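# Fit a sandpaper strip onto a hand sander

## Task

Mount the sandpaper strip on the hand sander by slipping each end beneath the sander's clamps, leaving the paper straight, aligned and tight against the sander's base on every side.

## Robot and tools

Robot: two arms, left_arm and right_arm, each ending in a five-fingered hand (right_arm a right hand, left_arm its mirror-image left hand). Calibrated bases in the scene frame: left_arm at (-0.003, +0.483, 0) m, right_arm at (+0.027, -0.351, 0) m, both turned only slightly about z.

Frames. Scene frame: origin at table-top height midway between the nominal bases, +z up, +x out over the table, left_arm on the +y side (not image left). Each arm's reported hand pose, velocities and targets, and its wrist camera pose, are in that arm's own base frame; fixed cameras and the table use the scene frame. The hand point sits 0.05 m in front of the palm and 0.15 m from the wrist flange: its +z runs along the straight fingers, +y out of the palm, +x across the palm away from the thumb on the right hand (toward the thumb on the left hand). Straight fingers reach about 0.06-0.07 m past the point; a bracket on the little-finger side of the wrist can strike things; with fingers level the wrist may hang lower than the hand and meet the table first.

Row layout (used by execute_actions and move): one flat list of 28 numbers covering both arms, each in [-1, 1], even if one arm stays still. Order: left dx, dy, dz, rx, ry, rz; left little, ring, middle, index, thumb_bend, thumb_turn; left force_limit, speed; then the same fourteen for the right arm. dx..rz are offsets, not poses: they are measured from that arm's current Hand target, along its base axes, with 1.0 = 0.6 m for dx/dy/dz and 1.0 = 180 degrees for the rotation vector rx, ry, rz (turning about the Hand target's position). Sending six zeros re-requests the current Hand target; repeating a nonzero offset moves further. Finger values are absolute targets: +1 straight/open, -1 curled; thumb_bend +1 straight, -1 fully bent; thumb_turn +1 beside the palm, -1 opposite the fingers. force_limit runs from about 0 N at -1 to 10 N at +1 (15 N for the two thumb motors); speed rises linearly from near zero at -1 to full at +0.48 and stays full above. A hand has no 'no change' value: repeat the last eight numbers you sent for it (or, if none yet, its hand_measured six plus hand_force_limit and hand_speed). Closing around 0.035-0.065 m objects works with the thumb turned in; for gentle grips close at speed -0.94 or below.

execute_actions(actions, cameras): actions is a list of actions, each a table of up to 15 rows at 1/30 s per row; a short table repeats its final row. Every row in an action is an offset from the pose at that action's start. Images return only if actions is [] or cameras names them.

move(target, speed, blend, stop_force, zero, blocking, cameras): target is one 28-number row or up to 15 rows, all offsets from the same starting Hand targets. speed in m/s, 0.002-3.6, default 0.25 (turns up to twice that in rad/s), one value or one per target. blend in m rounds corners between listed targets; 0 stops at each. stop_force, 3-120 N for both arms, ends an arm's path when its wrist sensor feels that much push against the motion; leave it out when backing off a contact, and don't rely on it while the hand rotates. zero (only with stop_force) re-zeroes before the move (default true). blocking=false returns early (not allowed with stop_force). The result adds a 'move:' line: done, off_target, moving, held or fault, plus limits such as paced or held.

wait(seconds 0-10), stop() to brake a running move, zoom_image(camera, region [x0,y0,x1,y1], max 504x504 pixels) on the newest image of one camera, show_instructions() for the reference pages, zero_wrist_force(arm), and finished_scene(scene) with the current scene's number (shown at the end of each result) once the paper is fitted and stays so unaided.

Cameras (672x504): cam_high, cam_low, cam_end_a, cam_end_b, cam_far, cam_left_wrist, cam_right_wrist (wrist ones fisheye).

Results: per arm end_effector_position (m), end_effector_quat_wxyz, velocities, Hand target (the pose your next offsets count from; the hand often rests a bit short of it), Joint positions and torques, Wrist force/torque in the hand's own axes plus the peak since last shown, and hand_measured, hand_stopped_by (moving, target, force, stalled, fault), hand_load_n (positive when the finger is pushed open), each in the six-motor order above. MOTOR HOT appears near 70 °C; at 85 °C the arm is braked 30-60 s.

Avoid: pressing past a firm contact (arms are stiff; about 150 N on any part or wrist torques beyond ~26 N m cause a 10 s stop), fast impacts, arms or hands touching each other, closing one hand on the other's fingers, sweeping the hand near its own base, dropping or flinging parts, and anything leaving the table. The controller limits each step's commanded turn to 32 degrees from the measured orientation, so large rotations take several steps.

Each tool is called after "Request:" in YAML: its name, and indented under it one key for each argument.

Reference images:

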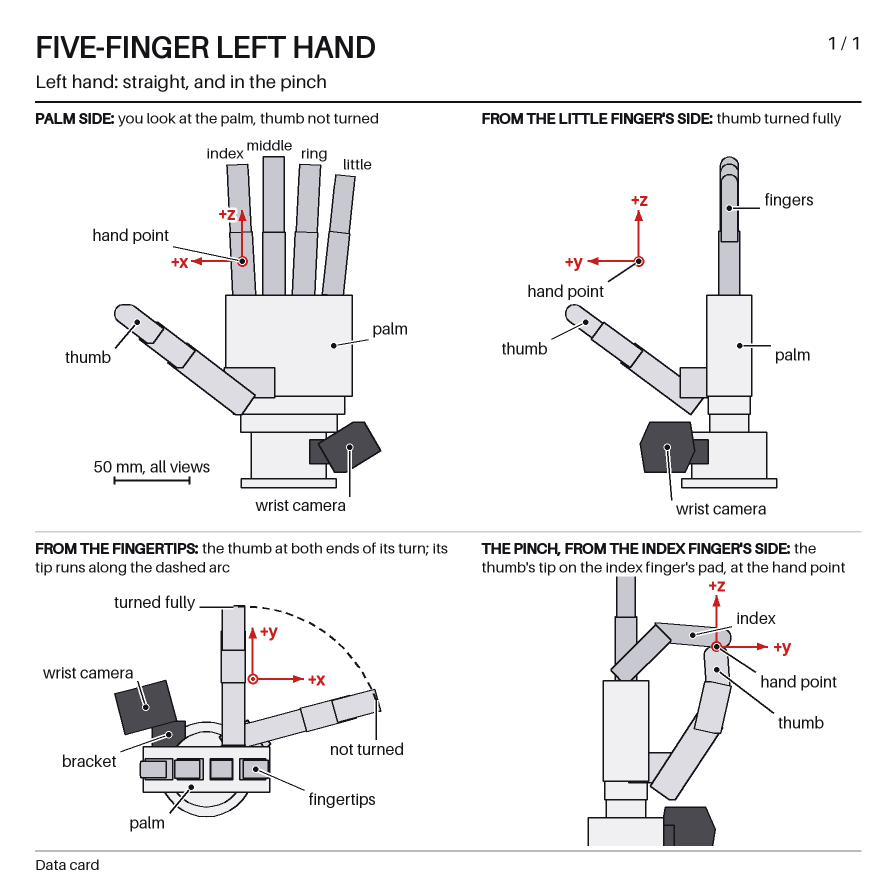

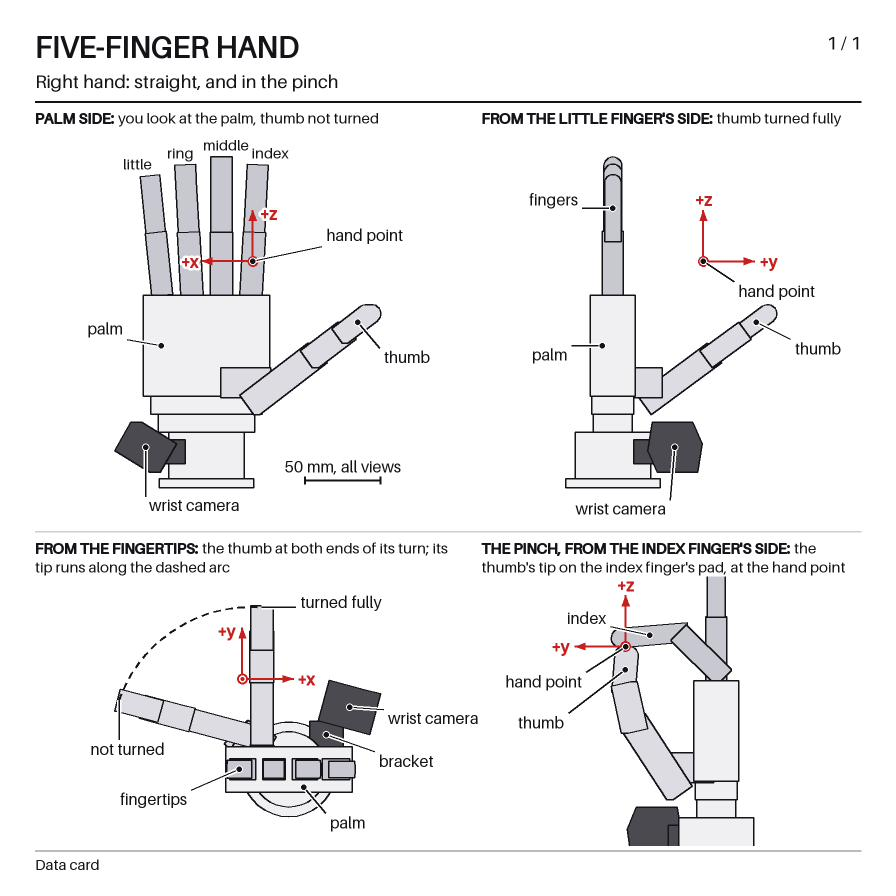

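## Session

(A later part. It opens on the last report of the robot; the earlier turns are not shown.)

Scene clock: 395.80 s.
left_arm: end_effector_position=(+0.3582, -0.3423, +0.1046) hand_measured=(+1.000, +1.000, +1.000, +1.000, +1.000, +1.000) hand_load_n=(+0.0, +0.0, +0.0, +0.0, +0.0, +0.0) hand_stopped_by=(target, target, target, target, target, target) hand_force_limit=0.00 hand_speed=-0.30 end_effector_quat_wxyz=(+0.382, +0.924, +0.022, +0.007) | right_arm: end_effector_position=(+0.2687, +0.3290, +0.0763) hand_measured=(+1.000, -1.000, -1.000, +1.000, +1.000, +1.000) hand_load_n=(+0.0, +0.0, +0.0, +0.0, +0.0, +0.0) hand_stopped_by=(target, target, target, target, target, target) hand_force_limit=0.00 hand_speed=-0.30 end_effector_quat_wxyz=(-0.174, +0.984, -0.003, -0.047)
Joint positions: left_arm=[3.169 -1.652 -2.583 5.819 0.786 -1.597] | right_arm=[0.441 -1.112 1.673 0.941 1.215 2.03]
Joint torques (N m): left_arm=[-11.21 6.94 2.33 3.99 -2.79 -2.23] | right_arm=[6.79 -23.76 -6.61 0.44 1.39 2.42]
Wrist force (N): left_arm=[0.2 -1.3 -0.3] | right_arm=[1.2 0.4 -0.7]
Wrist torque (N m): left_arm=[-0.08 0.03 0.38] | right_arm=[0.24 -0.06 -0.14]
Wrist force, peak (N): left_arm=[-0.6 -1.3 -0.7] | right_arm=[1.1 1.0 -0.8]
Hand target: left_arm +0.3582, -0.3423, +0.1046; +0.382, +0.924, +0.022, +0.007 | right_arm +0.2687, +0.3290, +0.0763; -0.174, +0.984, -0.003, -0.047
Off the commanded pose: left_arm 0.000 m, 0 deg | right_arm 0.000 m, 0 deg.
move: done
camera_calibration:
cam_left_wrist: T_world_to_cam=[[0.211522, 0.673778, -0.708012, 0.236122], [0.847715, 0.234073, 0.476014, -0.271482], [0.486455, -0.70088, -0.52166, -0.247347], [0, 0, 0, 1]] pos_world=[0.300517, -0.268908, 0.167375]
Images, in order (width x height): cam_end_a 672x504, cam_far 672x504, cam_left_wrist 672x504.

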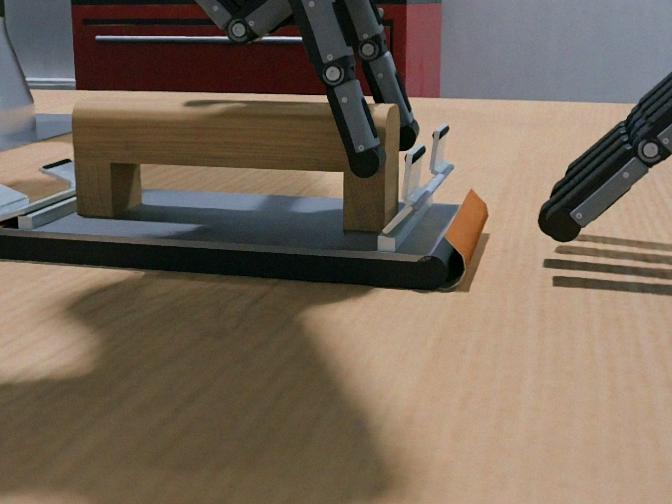

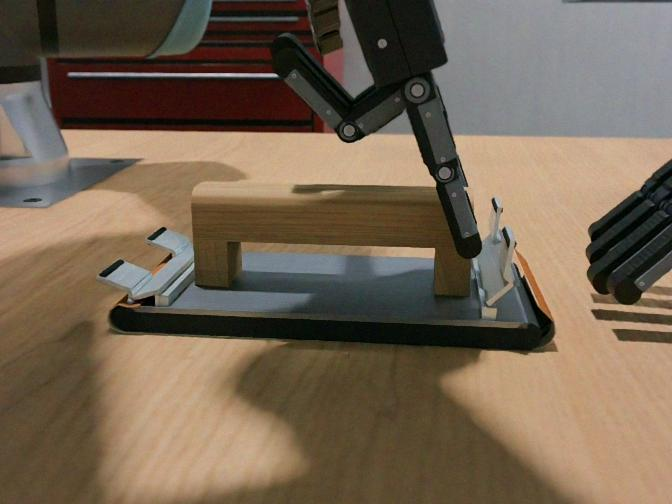

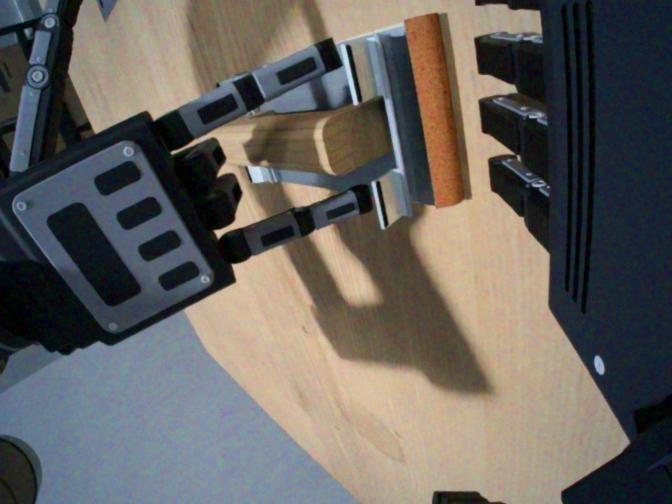

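Request:
move:
  target:
    - [-0.0074,0.0167,0,0,0,0,1,1,1,1,1,1,0,-0.3,0.0042,0.0133,0,0,0,0,1,-1,-1,1,1,1,0,-0.3]
    - [-0.0074,0.0167,0,0,0,0,-1,-1,1,-1,1,1,0,-0.3,0.0042,0.0133,0,0,0,0,1,-1,-1,1,1,1,0,-0.3]
  speed: 0.06

Request:
move:
  target: [0.002,-0.0533,0,0,0,0,-1,-1,1,-1,1,1,0,-0.3,0,0,0,0,0,0,1,-1,-1,1,1,1,0,-0.3]
  speed: 0.04
  stop_force: 4
  cameras: ["cam_end_a","cam_left_wrist"]

Request:
zoom_image:
  camera: "cam_end_a"
  region: [300, 60, 600, 330]

Scene clock: 430.87 s.
left_arm: end_effector_position=(+0.3538, -0.3323, +0.1045) hand_measured=(-1.000, -1.000, +1.000, -1.000, +1.000, +1.000) hand_load_n=(+0.0, +0.0, +0.0, +0.0, +0.0, +0.0) hand_stopped_by=(target, target, target, target, target, target) hand_force_limit=0.00 hand_speed=-0.30 end_effector_quat_wxyz=(+0.382, +0.924, +0.022, +0.007) | right_arm: end_effector_position=(+0.2712, +0.3370, +0.0763) hand_measured=(+1.000, -1.000, -1.000, +1.000, +1.000, +1.000) hand_load_n=(+0.0, +0.5, +0.0, +0.0, -0.5, +0.0) hand_stopped_by=(target, target, target, target, target, target) hand_force_limit=0.00 hand_speed=-0.30 end_effector_quat_wxyz=(-0.174, +0.984, -0.003, -0.047)
Joint positions: left_arm=[3.202 -1.621 -2.6 5.773 0.786 -1.551] | right_arm=[0.456 -1.098 1.649 0.946 1.216 2.045]
Joint torques (N m): left_arm=[9.71 22.95 3.02 1.06 -2.61 2.36] | right_arm=[6.63 -23.36 -23.84 5.08 1.28 2.52]
Wrist force (N): left_arm=[-0.2 -0.4 -0.2] | right_arm=[0.9 0.4 -0.6]
Wrist torque (N m): left_arm=[0.11 0.16 0.21] | right_arm=[0.22 -0.04 -0.16]
Wrist force, peak (N): left_arm=[-0.1 -1.6 -0.4] | right_arm=[1.5 0.5 -0.6]
Hand target: left_arm +0.3538, -0.3323, +0.1046; +0.382, +0.924, +0.022, +0.007 | right_arm +0.2712, +0.3370, +0.0763; -0.174, +0.984, -0.003, -0.047
Off the commanded pose: left_arm 0.000 m, 0 deg | right_arm 0.000 m, 0 deg.
move: done

Scene clock: 432.73 s.
left_arm: end_effector_position=(+0.3550, -0.3643, +0.1046) hand_measured=(-1.000, -1.000, +1.000, -1.000, +1.000, +1.000) hand_load_n=(+0.0, +0.0, +0.0, +0.0, +0.0, +0.0) hand_stopped_by=(target, target, target, target, target, target) hand_force_limit=0.00 hand_speed=-0.30 end_effector_quat_wxyz=(+0.382, +0.924, +0.022, +0.007) | right_arm: end_effector_position=(+0.2712, +0.3370, +0.0763) hand_measured=(+1.000, -1.000, -1.000, +1.000, +1.000, +1.000) hand_load_n=(+0.0, +0.0, +0.5, +0.0, +0.0, +0.0) hand_stopped_by=(target, target, target, target, target, target) hand_force_limit=0.00 hand_speed=-0.30 end_effector_quat_wxyz=(-0.174, +0.984, -0.003, -0.047)
Joint positions: left_arm=[3.1 -1.691 -2.573 5.918 0.789 -1.695] | right_arm=[0.456 -1.098 1.649 0.946 1.216 2.045]
Joint torques (N m): left_arm=[-11.74 7.9 22.58 4.11 0.31 -2.16] | right_arm=[6.6 -23.15 -24.02 4.99 1.33 2.51]
Wrist force (N): left_arm=[0.1 -0.5 -0.4] | right_arm=[1.3 0.6 -0.5]
Wrist torque (N m): left_arm=[0.08 0.15 0.34] | right_arm=[0.25 -0.09 -0.12]
Wrist force, peak (N): left_arm=[-0.1 -1.5 -0.7] | right_arm=[1.3 0.8 -0.6]
Hand target: left_arm +0.3550, -0.3643, +0.1046; +0.382, +0.924, +0.022, +0.007 | right_arm +0.2712, +0.3370, +0.0763; -0.174, +0.984, -0.003, -0.047
Off the commanded pose: left_arm 0.000 m, 0 deg | right_arm 0.000 m, 0 deg.
move: done
camera_calibration:
cam_left_wrist: T_world_to_cam=[[0.211522, 0.673778, -0.708012, 0.251643], [0.847715, 0.234073, 0.476014, -0.263535], [0.486455, -0.70088, -0.52166, -0.261161], [0, 0, 0, 1]] pos_world=[0.297217, -0.290908, 0.167375]
Images, in order (width x height): cam_end_a 672x504, cam_left_wrist 672x504.

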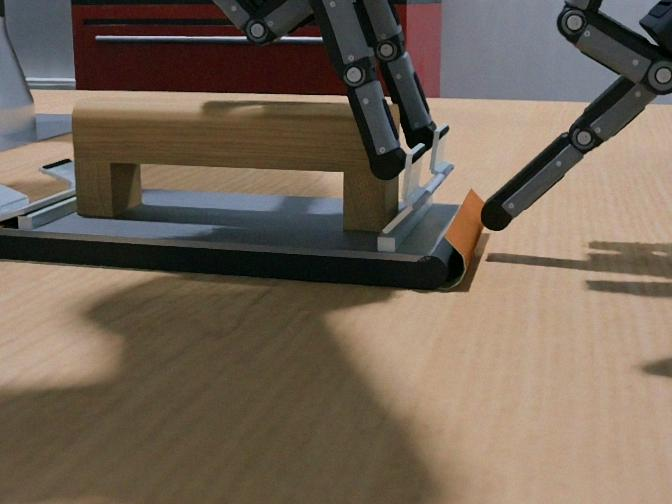

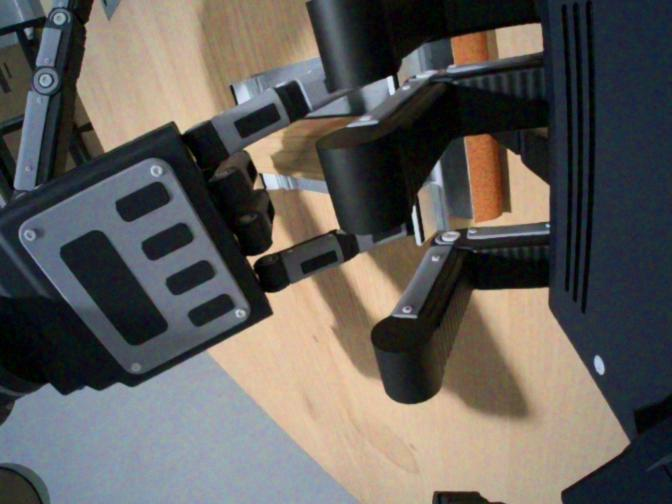

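Scaled by 1.680 from the camera's 672x504 image, which has a finer 960x720 frame.

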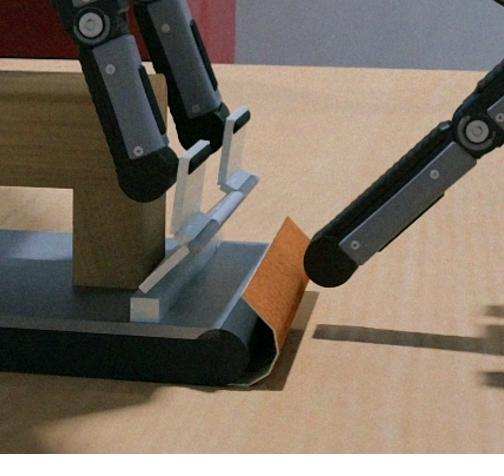

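Request:
move:
  target: [0.0018,-0.045,0,0,0,0,-1,-1,1,-1,1,1,0,-0.3,0,0,0,0,0,0,1,-1,-1,1,1,1,0,-0.3]
  speed: 0.03
  stop_force: 4
  cameras: ["cam_end_a","cam_left_wrist"]

Request:
zoom_image:
  camera: "cam_end_a"
  region: [300, 60, 600, 330]

Scene clock: 441.70 s.
left_arm: end_effector_position=(+0.3555, -0.3779, +0.1046) hand_measured=(-1.000, -1.000, +1.000, -1.000, +1.000, +1.000) hand_load_n=(+0.0, +0.0, -1.0, +0.0, -0.5, +0.0) hand_stopped_by=(target, target, target, target, target, target) hand_force_limit=0.00 hand_speed=-0.30 end_effector_quat_wxyz=(+0.382, +0.924, +0.022, +0.006) | right_arm: end_effector_position=(+0.2712, +0.3370, +0.0763) hand_measured=(+1.000, -1.000, -1.000, +1.000, +1.000, +1.000) hand_load_n=(+0.0, +0.0, +0.0, -2.0, -0.5, +0.0) hand_stopped_by=(target, target, target, target, target, target) hand_force_limit=0.00 hand_speed=-0.30 end_effector_quat_wxyz=(-0.174, +0.984, -0.003, -0.047)
Joint positions: left_arm=[3.058 -1.721 -2.557 5.972 0.794 -1.753] | right_arm=[0.456 -1.098 1.649 0.946 1.216 2.045]
Joint torques (N m): left_arm=[9.78 26.44 1.17 1.02 -2.59 2.45] | right_arm=[5.86 -23.23 -23.22 3.07 -1.55 2.52]
Wrist force (N): left_arm=[0.1 -0.9 -1.2] | right_arm=[0.9 2.2 -1.7]
Wrist torque (N m): left_arm=[-0.08 0.04 0.25] | right_arm=[0.33 -0.02 -0.13]
Wrist force, peak (N): left_arm=[-0.1 -2.1 -8.7] | right_arm=[0.9 2.3 -1.9]
Hand target: left_arm +0.3555, -0.3779, +0.1046; +0.382, +0.924, +0.022, +0.006 (not the last commanded pose) | right_arm +0.2712, +0.3370, +0.0763; -0.174, +0.984, -0.003, -0.047
Off the commanded pose: left_arm 0.013 m, 0 deg | right_arm 0.000 m, 0 deg.
move: contact (left_arm)
camera_calibration:
cam_left_wrist: T_world_to_cam=[[0.211715, 0.673593, -0.708131, 0.260657], [0.8479, 0.233744, 0.475846, -0.261034], [0.486048, -0.701168, -0.521652, -0.270901], [0, 0, 0, 1]] pos_world=[0.297816, -0.304508, 0.167475]
Images, in order (width x height): cam_end_a 672x504, cam_left_wrist 672x504.

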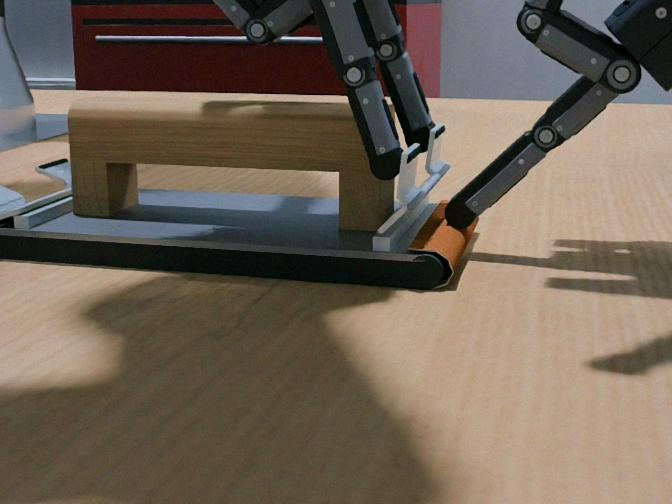

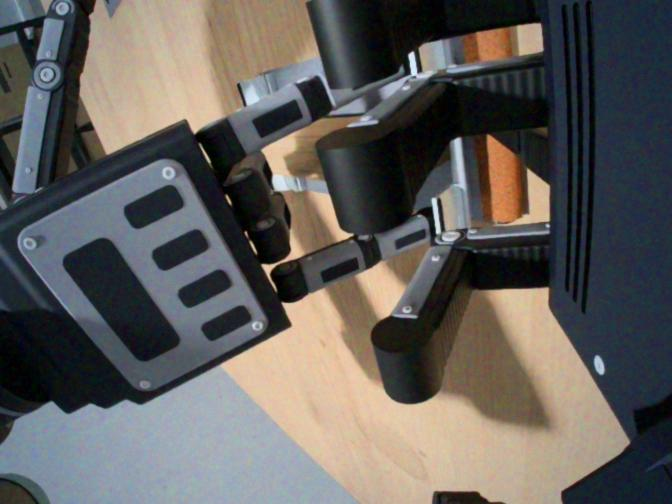

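Scaled by 1.680 from the camera's 672x504 image, which has a finer 960x720 frame.

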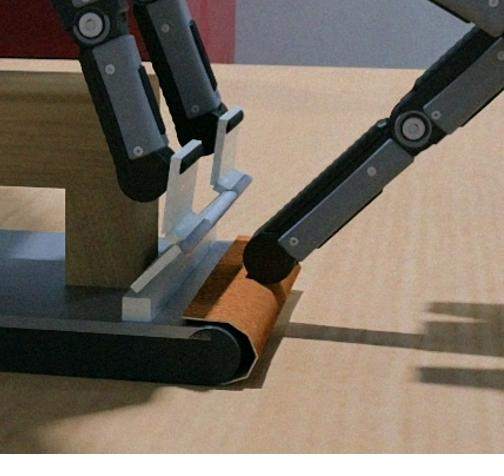

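Request:
move:
  target:
    - [-0.0008,0.0233,0.005,0,0,0,-1,-1,1,-1,1,1,0,-0.3,0,0,0,0,0,0,1,-1,-1,1,1,1,0,-0.3]
    - [-0.0008,0.0233,-0.0075,0,0,0,-1,-1,1,-1,1,1,0,-0.3,0,0,0,0,0,0,1,-1,-1,1,1,1,0,-0.3]
  speed: 0.05
  blend: [0.001,0]

Request:
move:
  target: [0.0012,-0.03,0,0,0,0,-1,-1,1,-1,1,1,0,-0.3,0,0,0,0,0,0,1,-1,-1,1,1,1,0,-0.3]
  speed: 0.015
  stop_force: 4
  cameras: ["cam_end_a","cam_left_wrist","cam_far"]

Request:
zoom_image:
  camera: "cam_end_a"
  region: [300, 60, 600, 330]

Scene clock: 453.93 s.
left_arm: end_effector_position=(+0.3550, -0.3640, +0.1002) hand_measured=(-1.000, -1.000, +1.000, -1.000, +1.000, +1.000) hand_load_n=(+0.0, +0.0, +0.0, +0.0, +0.0, +0.0) hand_stopped_by=(target, target, target, target, target, target) hand_force_limit=0.00 hand_speed=-0.30 end_effector_quat_wxyz=(+0.382, +0.924, +0.022, +0.006) | right_arm: end_effector_position=(+0.2712, +0.3370, +0.0763) hand_measured=(+1.000, -1.000, -1.000, +1.000, +1.000, +1.000) hand_load_n=(+0.0, +0.0, +0.0, -2.0, +0.0, +0.0) hand_stopped_by=(target, target, target, target, target, target) hand_force_limit=0.00 hand_speed=-0.30 end_effector_quat_wxyz=(-0.174, +0.984, -0.003, -0.047)
Joint positions: left_arm=[3.101 -1.708 -2.576 5.936 0.789 -1.693] | right_arm=[0.456 -1.098 1.649 0.946 1.216 2.045]
Joint torques (N m): left_arm=[9.68 8.29 -0.18 4.7 -2.79 2.32] | right_arm=[6.53 -23.75 -24.55 0.75 -2.81 2.34]
Wrist force (N): left_arm=[0.1 -0.7 -0.3] | right_arm=[1.2 2.1 -1.4]
Wrist torque (N m): left_arm=[0.05 0.12 0.26] | right_arm=[0.30 -0.05 -0.13]
Wrist force, peak (N): left_arm=[0.1 -1.3 -1.2] | right_arm=[1.3 2.4 -2.0]
Hand target: left_arm +0.3550, -0.3640, +0.1001; +0.382, +0.924, +0.022, +0.006 | right_arm +0.2712, +0.3370, +0.0763; -0.174, +0.984, -0.003, -0.047
Off the commanded pose: left_arm 0.000 m, 0 deg | right_arm 0.000 m, 0 deg.
move: done

Scene clock: 455.67 s.
left_arm: end_effector_position=(+0.3553, -0.3732, +0.1002) hand_measured=(-1.000, -1.000, +1.000, -1.000, +1.000, +1.000) hand_load_n=(+0.0, +0.0, +0.0, +0.0, +0.0, +0.0) hand_stopped_by=(target, target, target, target, target, target) hand_force_limit=0.00 hand_speed=-0.30 end_effector_quat_wxyz=(+0.382, +0.924, +0.022, +0.006) | right_arm: end_effector_position=(+0.2712, +0.3370, +0.0763) hand_measured=(+1.000, -1.000, -1.000, +1.000, +1.000, +1.000) hand_load_n=(-1.0, +0.0, +0.0, -3.5, +0.0, +0.0) hand_stopped_by=(target, target, target, target, target, target) hand_force_limit=0.00 hand_speed=-0.30 end_effector_quat_wxyz=(-0.174, +0.984, -0.003, -0.047)
Joint positions: left_arm=[3.073 -1.728 -2.566 5.973 0.792 -1.733] | right_arm=[0.456 -1.098 1.649 0.946 1.216 2.045]
Joint torques (N m): left_arm=[8.73 25.64 0.67 0.91 -2.84 2.34] | right_arm=[6.7 -23.38 -24.1 0.87 -2.9 2.46]
Wrist force (N): left_arm=[0.5 -1.3 -3.1] | right_arm=[1.1 3.8 -2.5]
Wrist torque (N m): left_arm=[0.14 0.00 0.29] | right_arm=[0.35 -0.04 -0.07]
Wrist force, peak (N): left_arm=[0.3 -4.1 -6.5] | right_arm=[1.1 4.5 -2.7]
Hand target: left_arm +0.3553, -0.3732, +0.1002; +0.382, +0.924, +0.022, +0.006 (not the last commanded pose) | right_arm +0.2712, +0.3370, +0.0763; -0.174, +0.984, -0.003, -0.047
Off the commanded pose: left_arm 0.009 m, 0 deg | right_arm 0.000 m, 0 deg.
move: contact (left_arm)
camera_calibration:
cam_left_wrist: T_world_to_cam=[[0.211762, 0.673629, -0.708083, 0.254315], [0.847989, 0.233546, 0.475784, -0.259982], [0.485872, -0.701199, -0.521774, -0.269842], [0, 0, 0, 1]] pos_world=[0.297716, -0.299809, 0.162975]
Images, in order (width x height): cam_end_a 672x504, cam_far 672x504, cam_left_wrist 672x504.

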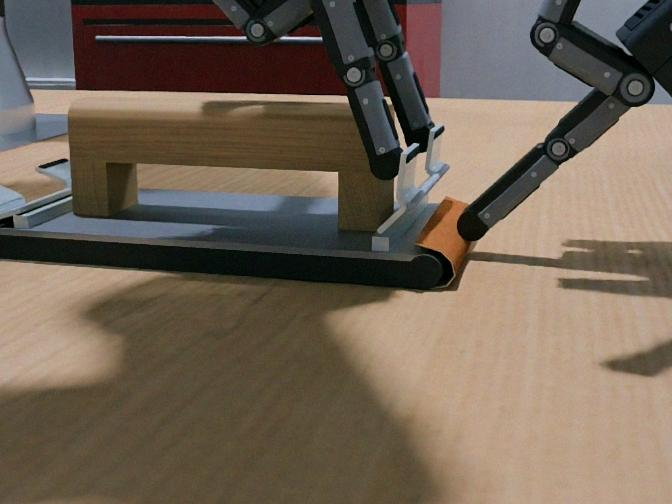

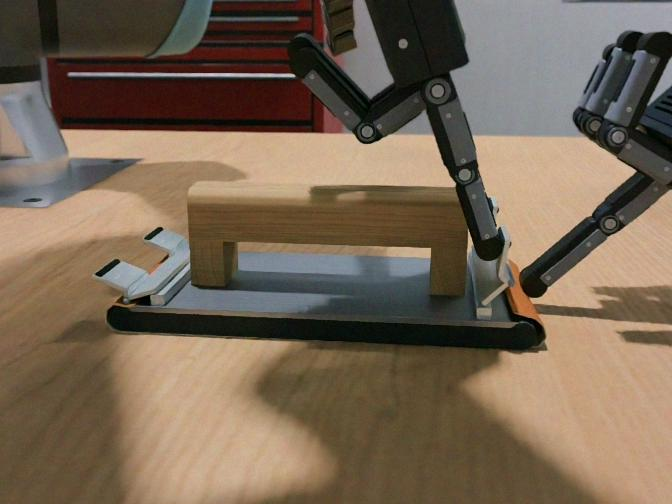

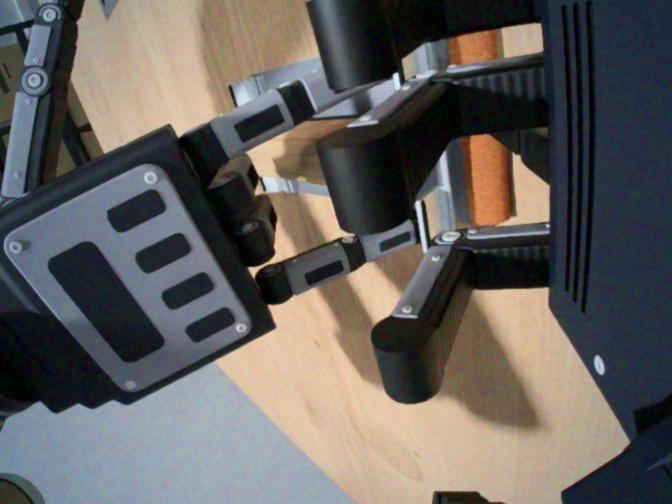

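Scaled by 1.680 from the camera's 672x504 image, which has a finer 960x720 frame.

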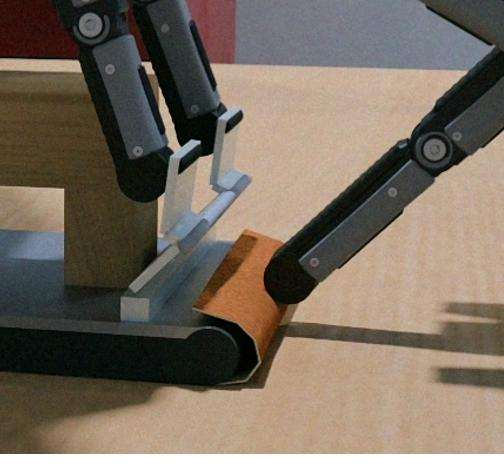

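Request:
move:
  target:
    - [0,0,0,0,0,0,-1,-1,1,-1,1,1,0,-0.3,0.0003,0.0158,-0.0047,0,0,0,1,-1,-1,1,1,1,0,-0.3]
    - [0,0,0,0,0,0,-1,-1,1,-1,1,1,0,-0.3,0.0005,0.0295,-0.0155,0,0,0,1,-1,-1,1,1,1,0,-0.3]
  speed: 0.02
  blend: [0.003,0]
  stop_force: 15
  cameras: ["cam_end_a","cam_left_wrist","cam_far"]

Request:
zoom_image:
  camera: "cam_end_a"
  region: [300, 60, 600, 330]

Scene clock: 475.50 s.
left_arm: end_effector_position=(+0.3553, -0.3732, +0.1002) hand_measured=(-1.000, -1.000, +1.000, -1.000, +1.000, +1.000) hand_load_n=(+0.0, +0.0, -1.0, +0.0, +0.0, +0.0) hand_stopped_by=(target, target, target, target, target, target) hand_force_limit=0.00 hand_speed=-0.30 end_effector_quat_wxyz=(+0.382, +0.924, +0.022, +0.006) | right_arm: end_effector_position=(+0.2715, +0.3547, +0.0670) hand_measured=(+1.000, -1.000, -1.000, +1.000, +1.000, +1.000) hand_load_n=(+0.0, +0.0, +0.0, +0.0, +0.0, -0.5) hand_stopped_by=(target, target, target, target, target, target) hand_force_limit=0.00 hand_speed=-0.30 end_effector_quat_wxyz=(-0.174, +0.984, -0.003, -0.047)
Joint positions: left_arm=[3.073 -1.728 -2.566 5.973 0.792 -1.733] | right_arm=[0.492 -1.062 1.615 0.93 1.219 2.083]
Joint torques (N m): left_arm=[4.75 18.45 2.34 1.34 -1.78 2.21] | right_arm=[7.02 -24.62 -23.73 0.35 1.4 2.44]
Wrist force (N): left_arm=[0.1 -0.1 -3.2] | right_arm=[1.0 0.6 -0.6]
Wrist torque (N m): left_arm=[0.11 0.05 0.24] | right_arm=[0.24 -0.08 -0.15]
Wrist force, peak (N): left_arm=[0.4 -2.9 -4.2] | right_arm=[1.3 6.7 -4.1]
Hand target: left_arm +0.3553, -0.3732, +0.1002; +0.382, +0.924, +0.022, +0.006 | right_arm +0.2715, +0.3547, +0.0670; -0.174, +0.984, -0.003, -0.047
Off the commanded pose: left_arm 0.000 m, 0 deg | right_arm 0.000 m, 0 deg.
move: done
camera_calibration:
cam_left_wrist: T_world_to_cam=[[0.211749, 0.673644, -0.708072, 0.254321], [0.847949, 0.233606, 0.475827, -0.259959], [0.485948, -0.701165, -0.52175, -0.269858], [0, 0, 0, 1]] pos_world=[0.297716, -0.299809, 0.162975]
Images, in order (width x height): cam_end_a 672x504, cam_far 672x504, cam_left_wrist 672x504.

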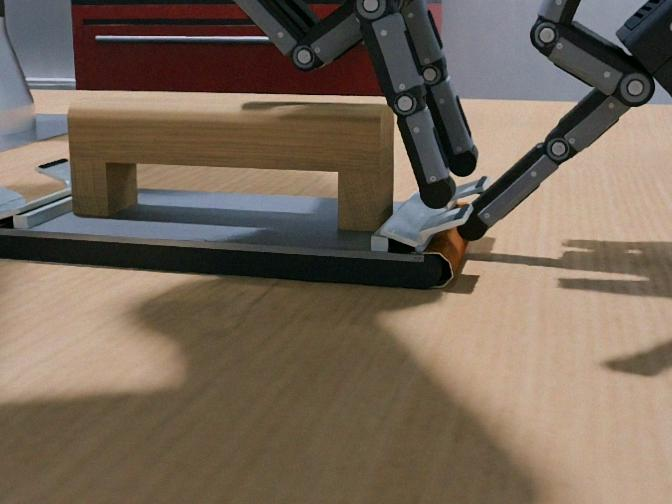

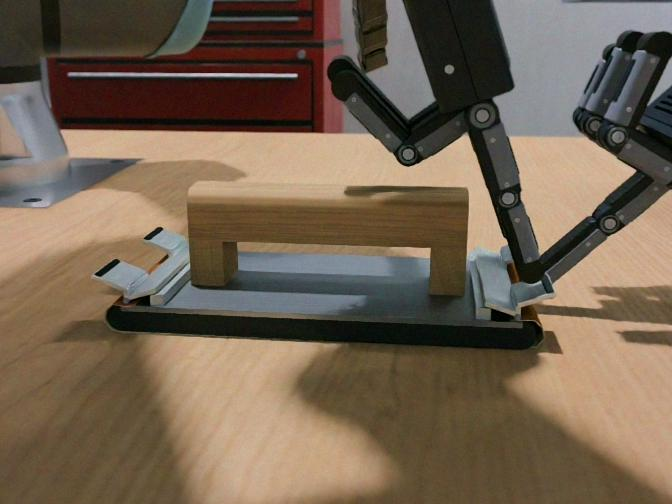

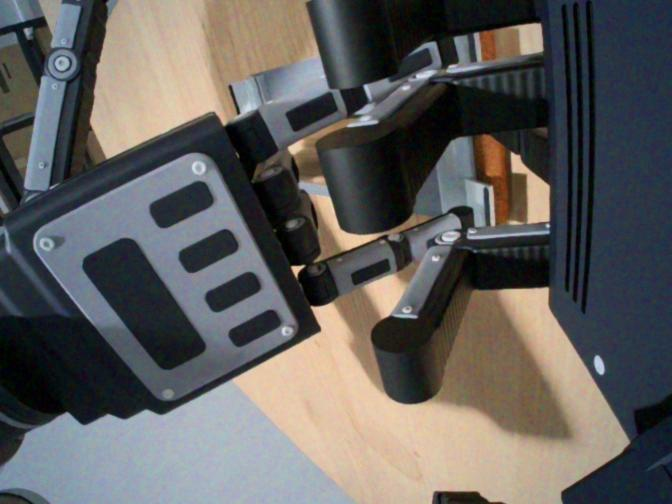

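Scaled by 1.680 from the camera's 672x504 image, which has a finer 960x720 frame.

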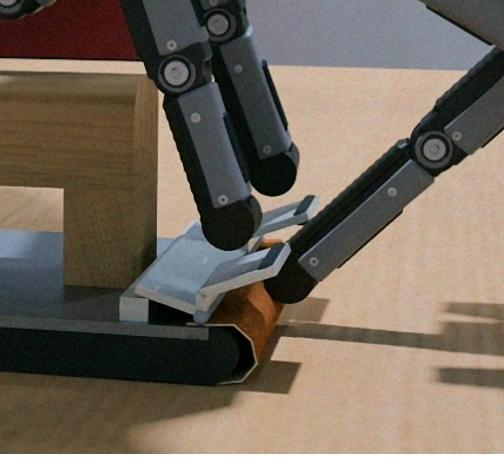

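Request:
move:
  target:
    - [-0.0013,0.0333,0.0033,0,0,0,-1,-1,1,-1,1,1,0,-0.3,0,0,0.05,0,0,0,1,-1,-1,1,1,1,0,-0.3]
    - [-0.004,0.1,0.1,0,0,0,-1,-1,1,-1,1,1,0,-0.3,0,-0.02,0.2,0,0,0,1,-1,-1,1,1,1,0,-0.3]
  speed: [0.06, 0.2]
  blend: [0.005, 0]
  cameras: ["cam_end_a","cam_end_b","cam_far","cam_low","cam_left_wrist"]

Request:
zoom_image:
  camera: "cam_end_a"
  region: [300, 100, 540, 310]

Request:
zoom_image:
  camera: "cam_end_b"
  region: [220, 120, 460, 330]

Scene clock: 482.40 s.
left_arm: end_effector_position=(+0.3529, -0.3132, +0.1601) hand_measured=(-1.000, -1.000, +1.000, -1.000, +1.000, +1.000) hand_load_n=(+0.0, +0.0, +0.0, +0.0, +0.0, +0.5) hand_stopped_by=(target, target, target, target, target, target) hand_force_limit=0.00 hand_speed=-0.30 end_effector_quat_wxyz=(+0.382, +0.924, +0.022, +0.006) | right_arm: end_effector_position=(+0.2715, +0.3427, +0.1870) hand_measured=(+1.000, -1.000, -1.000, +1.000, +1.000, +1.000) hand_load_n=(+0.0, +0.0, +0.0, +0.0, +0.0, +0.0) hand_stopped_by=(target, target, target, target, target, target) hand_force_limit=0.00 hand_speed=-0.30 end_effector_quat_wxyz=(-0.174, +0.984, -0.003, -0.047)
Joint positions: left_arm=[3.265 -1.386 -2.541 5.415 0.789 -1.461] | right_arm=[0.467 -1.195 1.483 1.205 1.217 2.057]
Joint torques (N m): left_arm=[10.27 18.58 28.65 0.69 0.26 2.54] | right_arm=[-6.85 -48.91 -26.9 5.05 -2.52 -2.52]
Wrist force (N): left_arm=[0.0 -1.6 -0.3] | right_arm=[1.1 0.6 -0.4]
Wrist torque (N m): left_arm=[-0.11 0.04 0.26] | right_arm=[0.23 -0.08 0.02]
Wrist force, peak (N): left_arm=[0.4 -0.2 -3.5] | right_arm=[1.0 0.6 -1.4]
Hand target: left_arm +0.3529, -0.3132, +0.1602; +0.382, +0.924, +0.022, +0.006 | right_arm +0.2715, +0.3427, +0.1870; -0.174, +0.984, -0.003, -0.047
Off the commanded pose: left_arm 0.000 m, 0 deg | right_arm 0.000 m, 0 deg.
move: done
camera_calibration:
cam_left_wrist: T_world_to_cam=[[0.211728, 0.673578, -0.708142, 0.256901], [0.84794, 0.233683, 0.475804, -0.300464], [0.485972, -0.701203, -0.521676, -0.195349], [0, 0, 0, 1]] pos_world=[0.295316, -0.239808, 0.222975]
Images, in order (width x height): cam_low 672x504, cam_end_a 672x504, cam_end_b 672x504, cam_far 672x504, cam_left_wrist 672x504.

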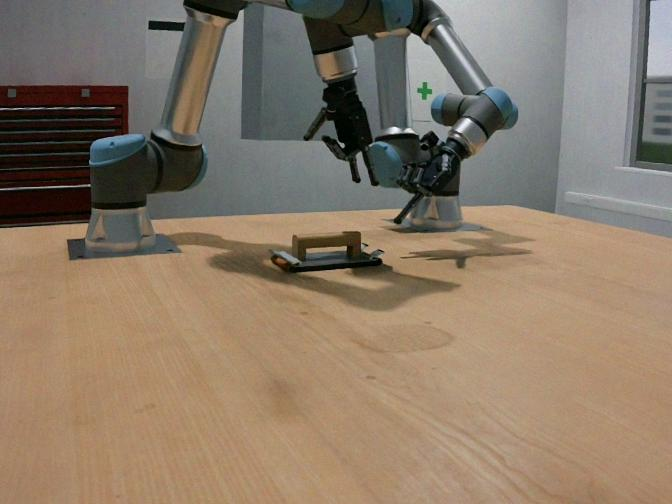

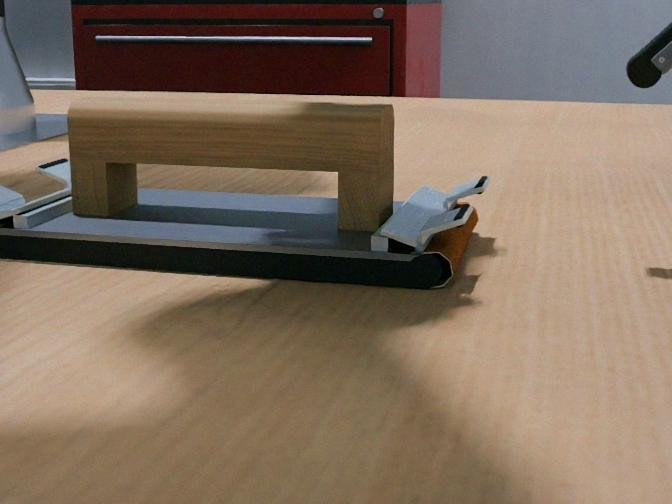

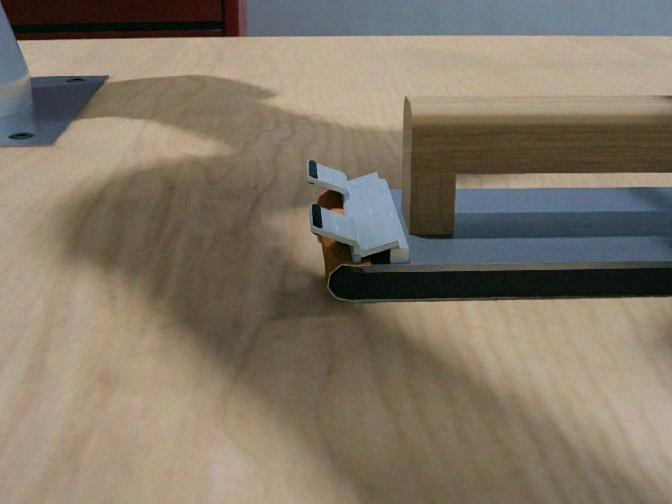

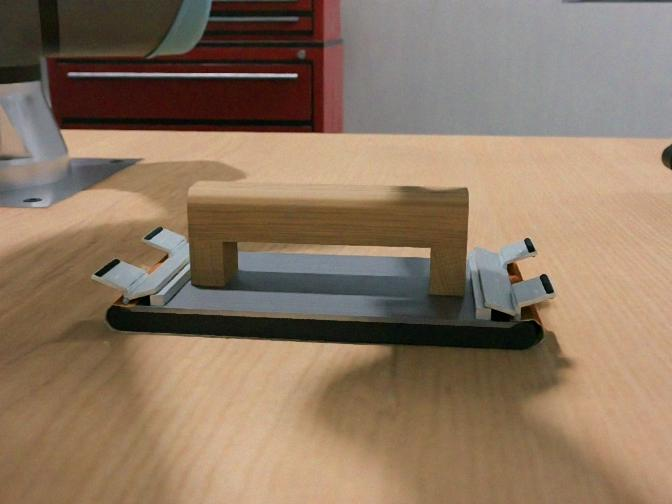

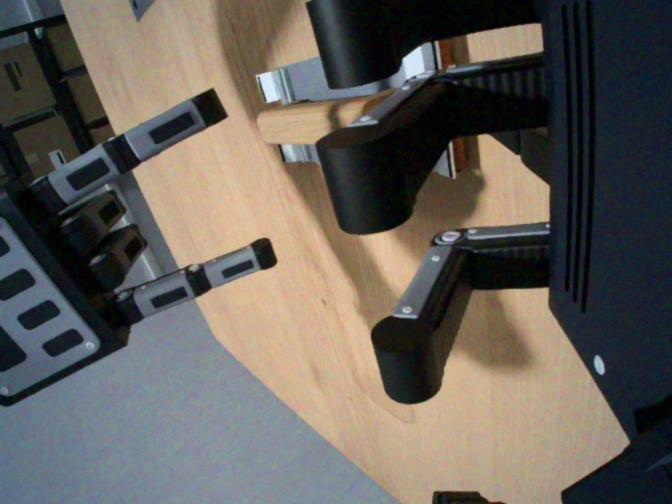

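Scaled by 2.100 from the camera's 672x504 image, which has a finer 960x720 frame.

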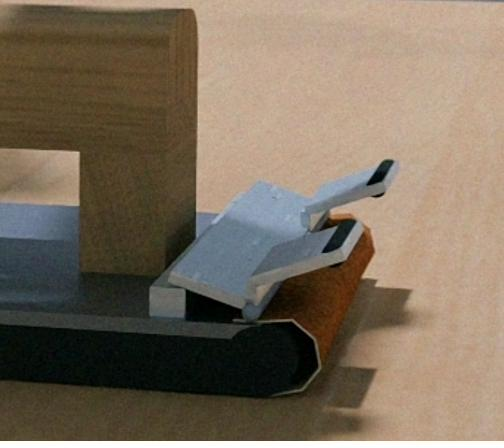

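Scaled by 2.100 from the camera's 672x504 image, which has a finer 960x720 frame.

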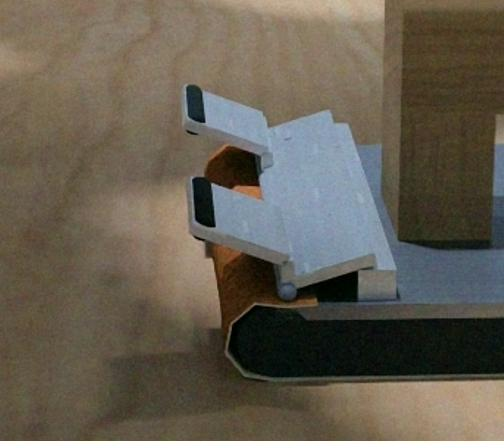

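Request:
finished_scene:
  scene: 2

The scene is finished: the task was done.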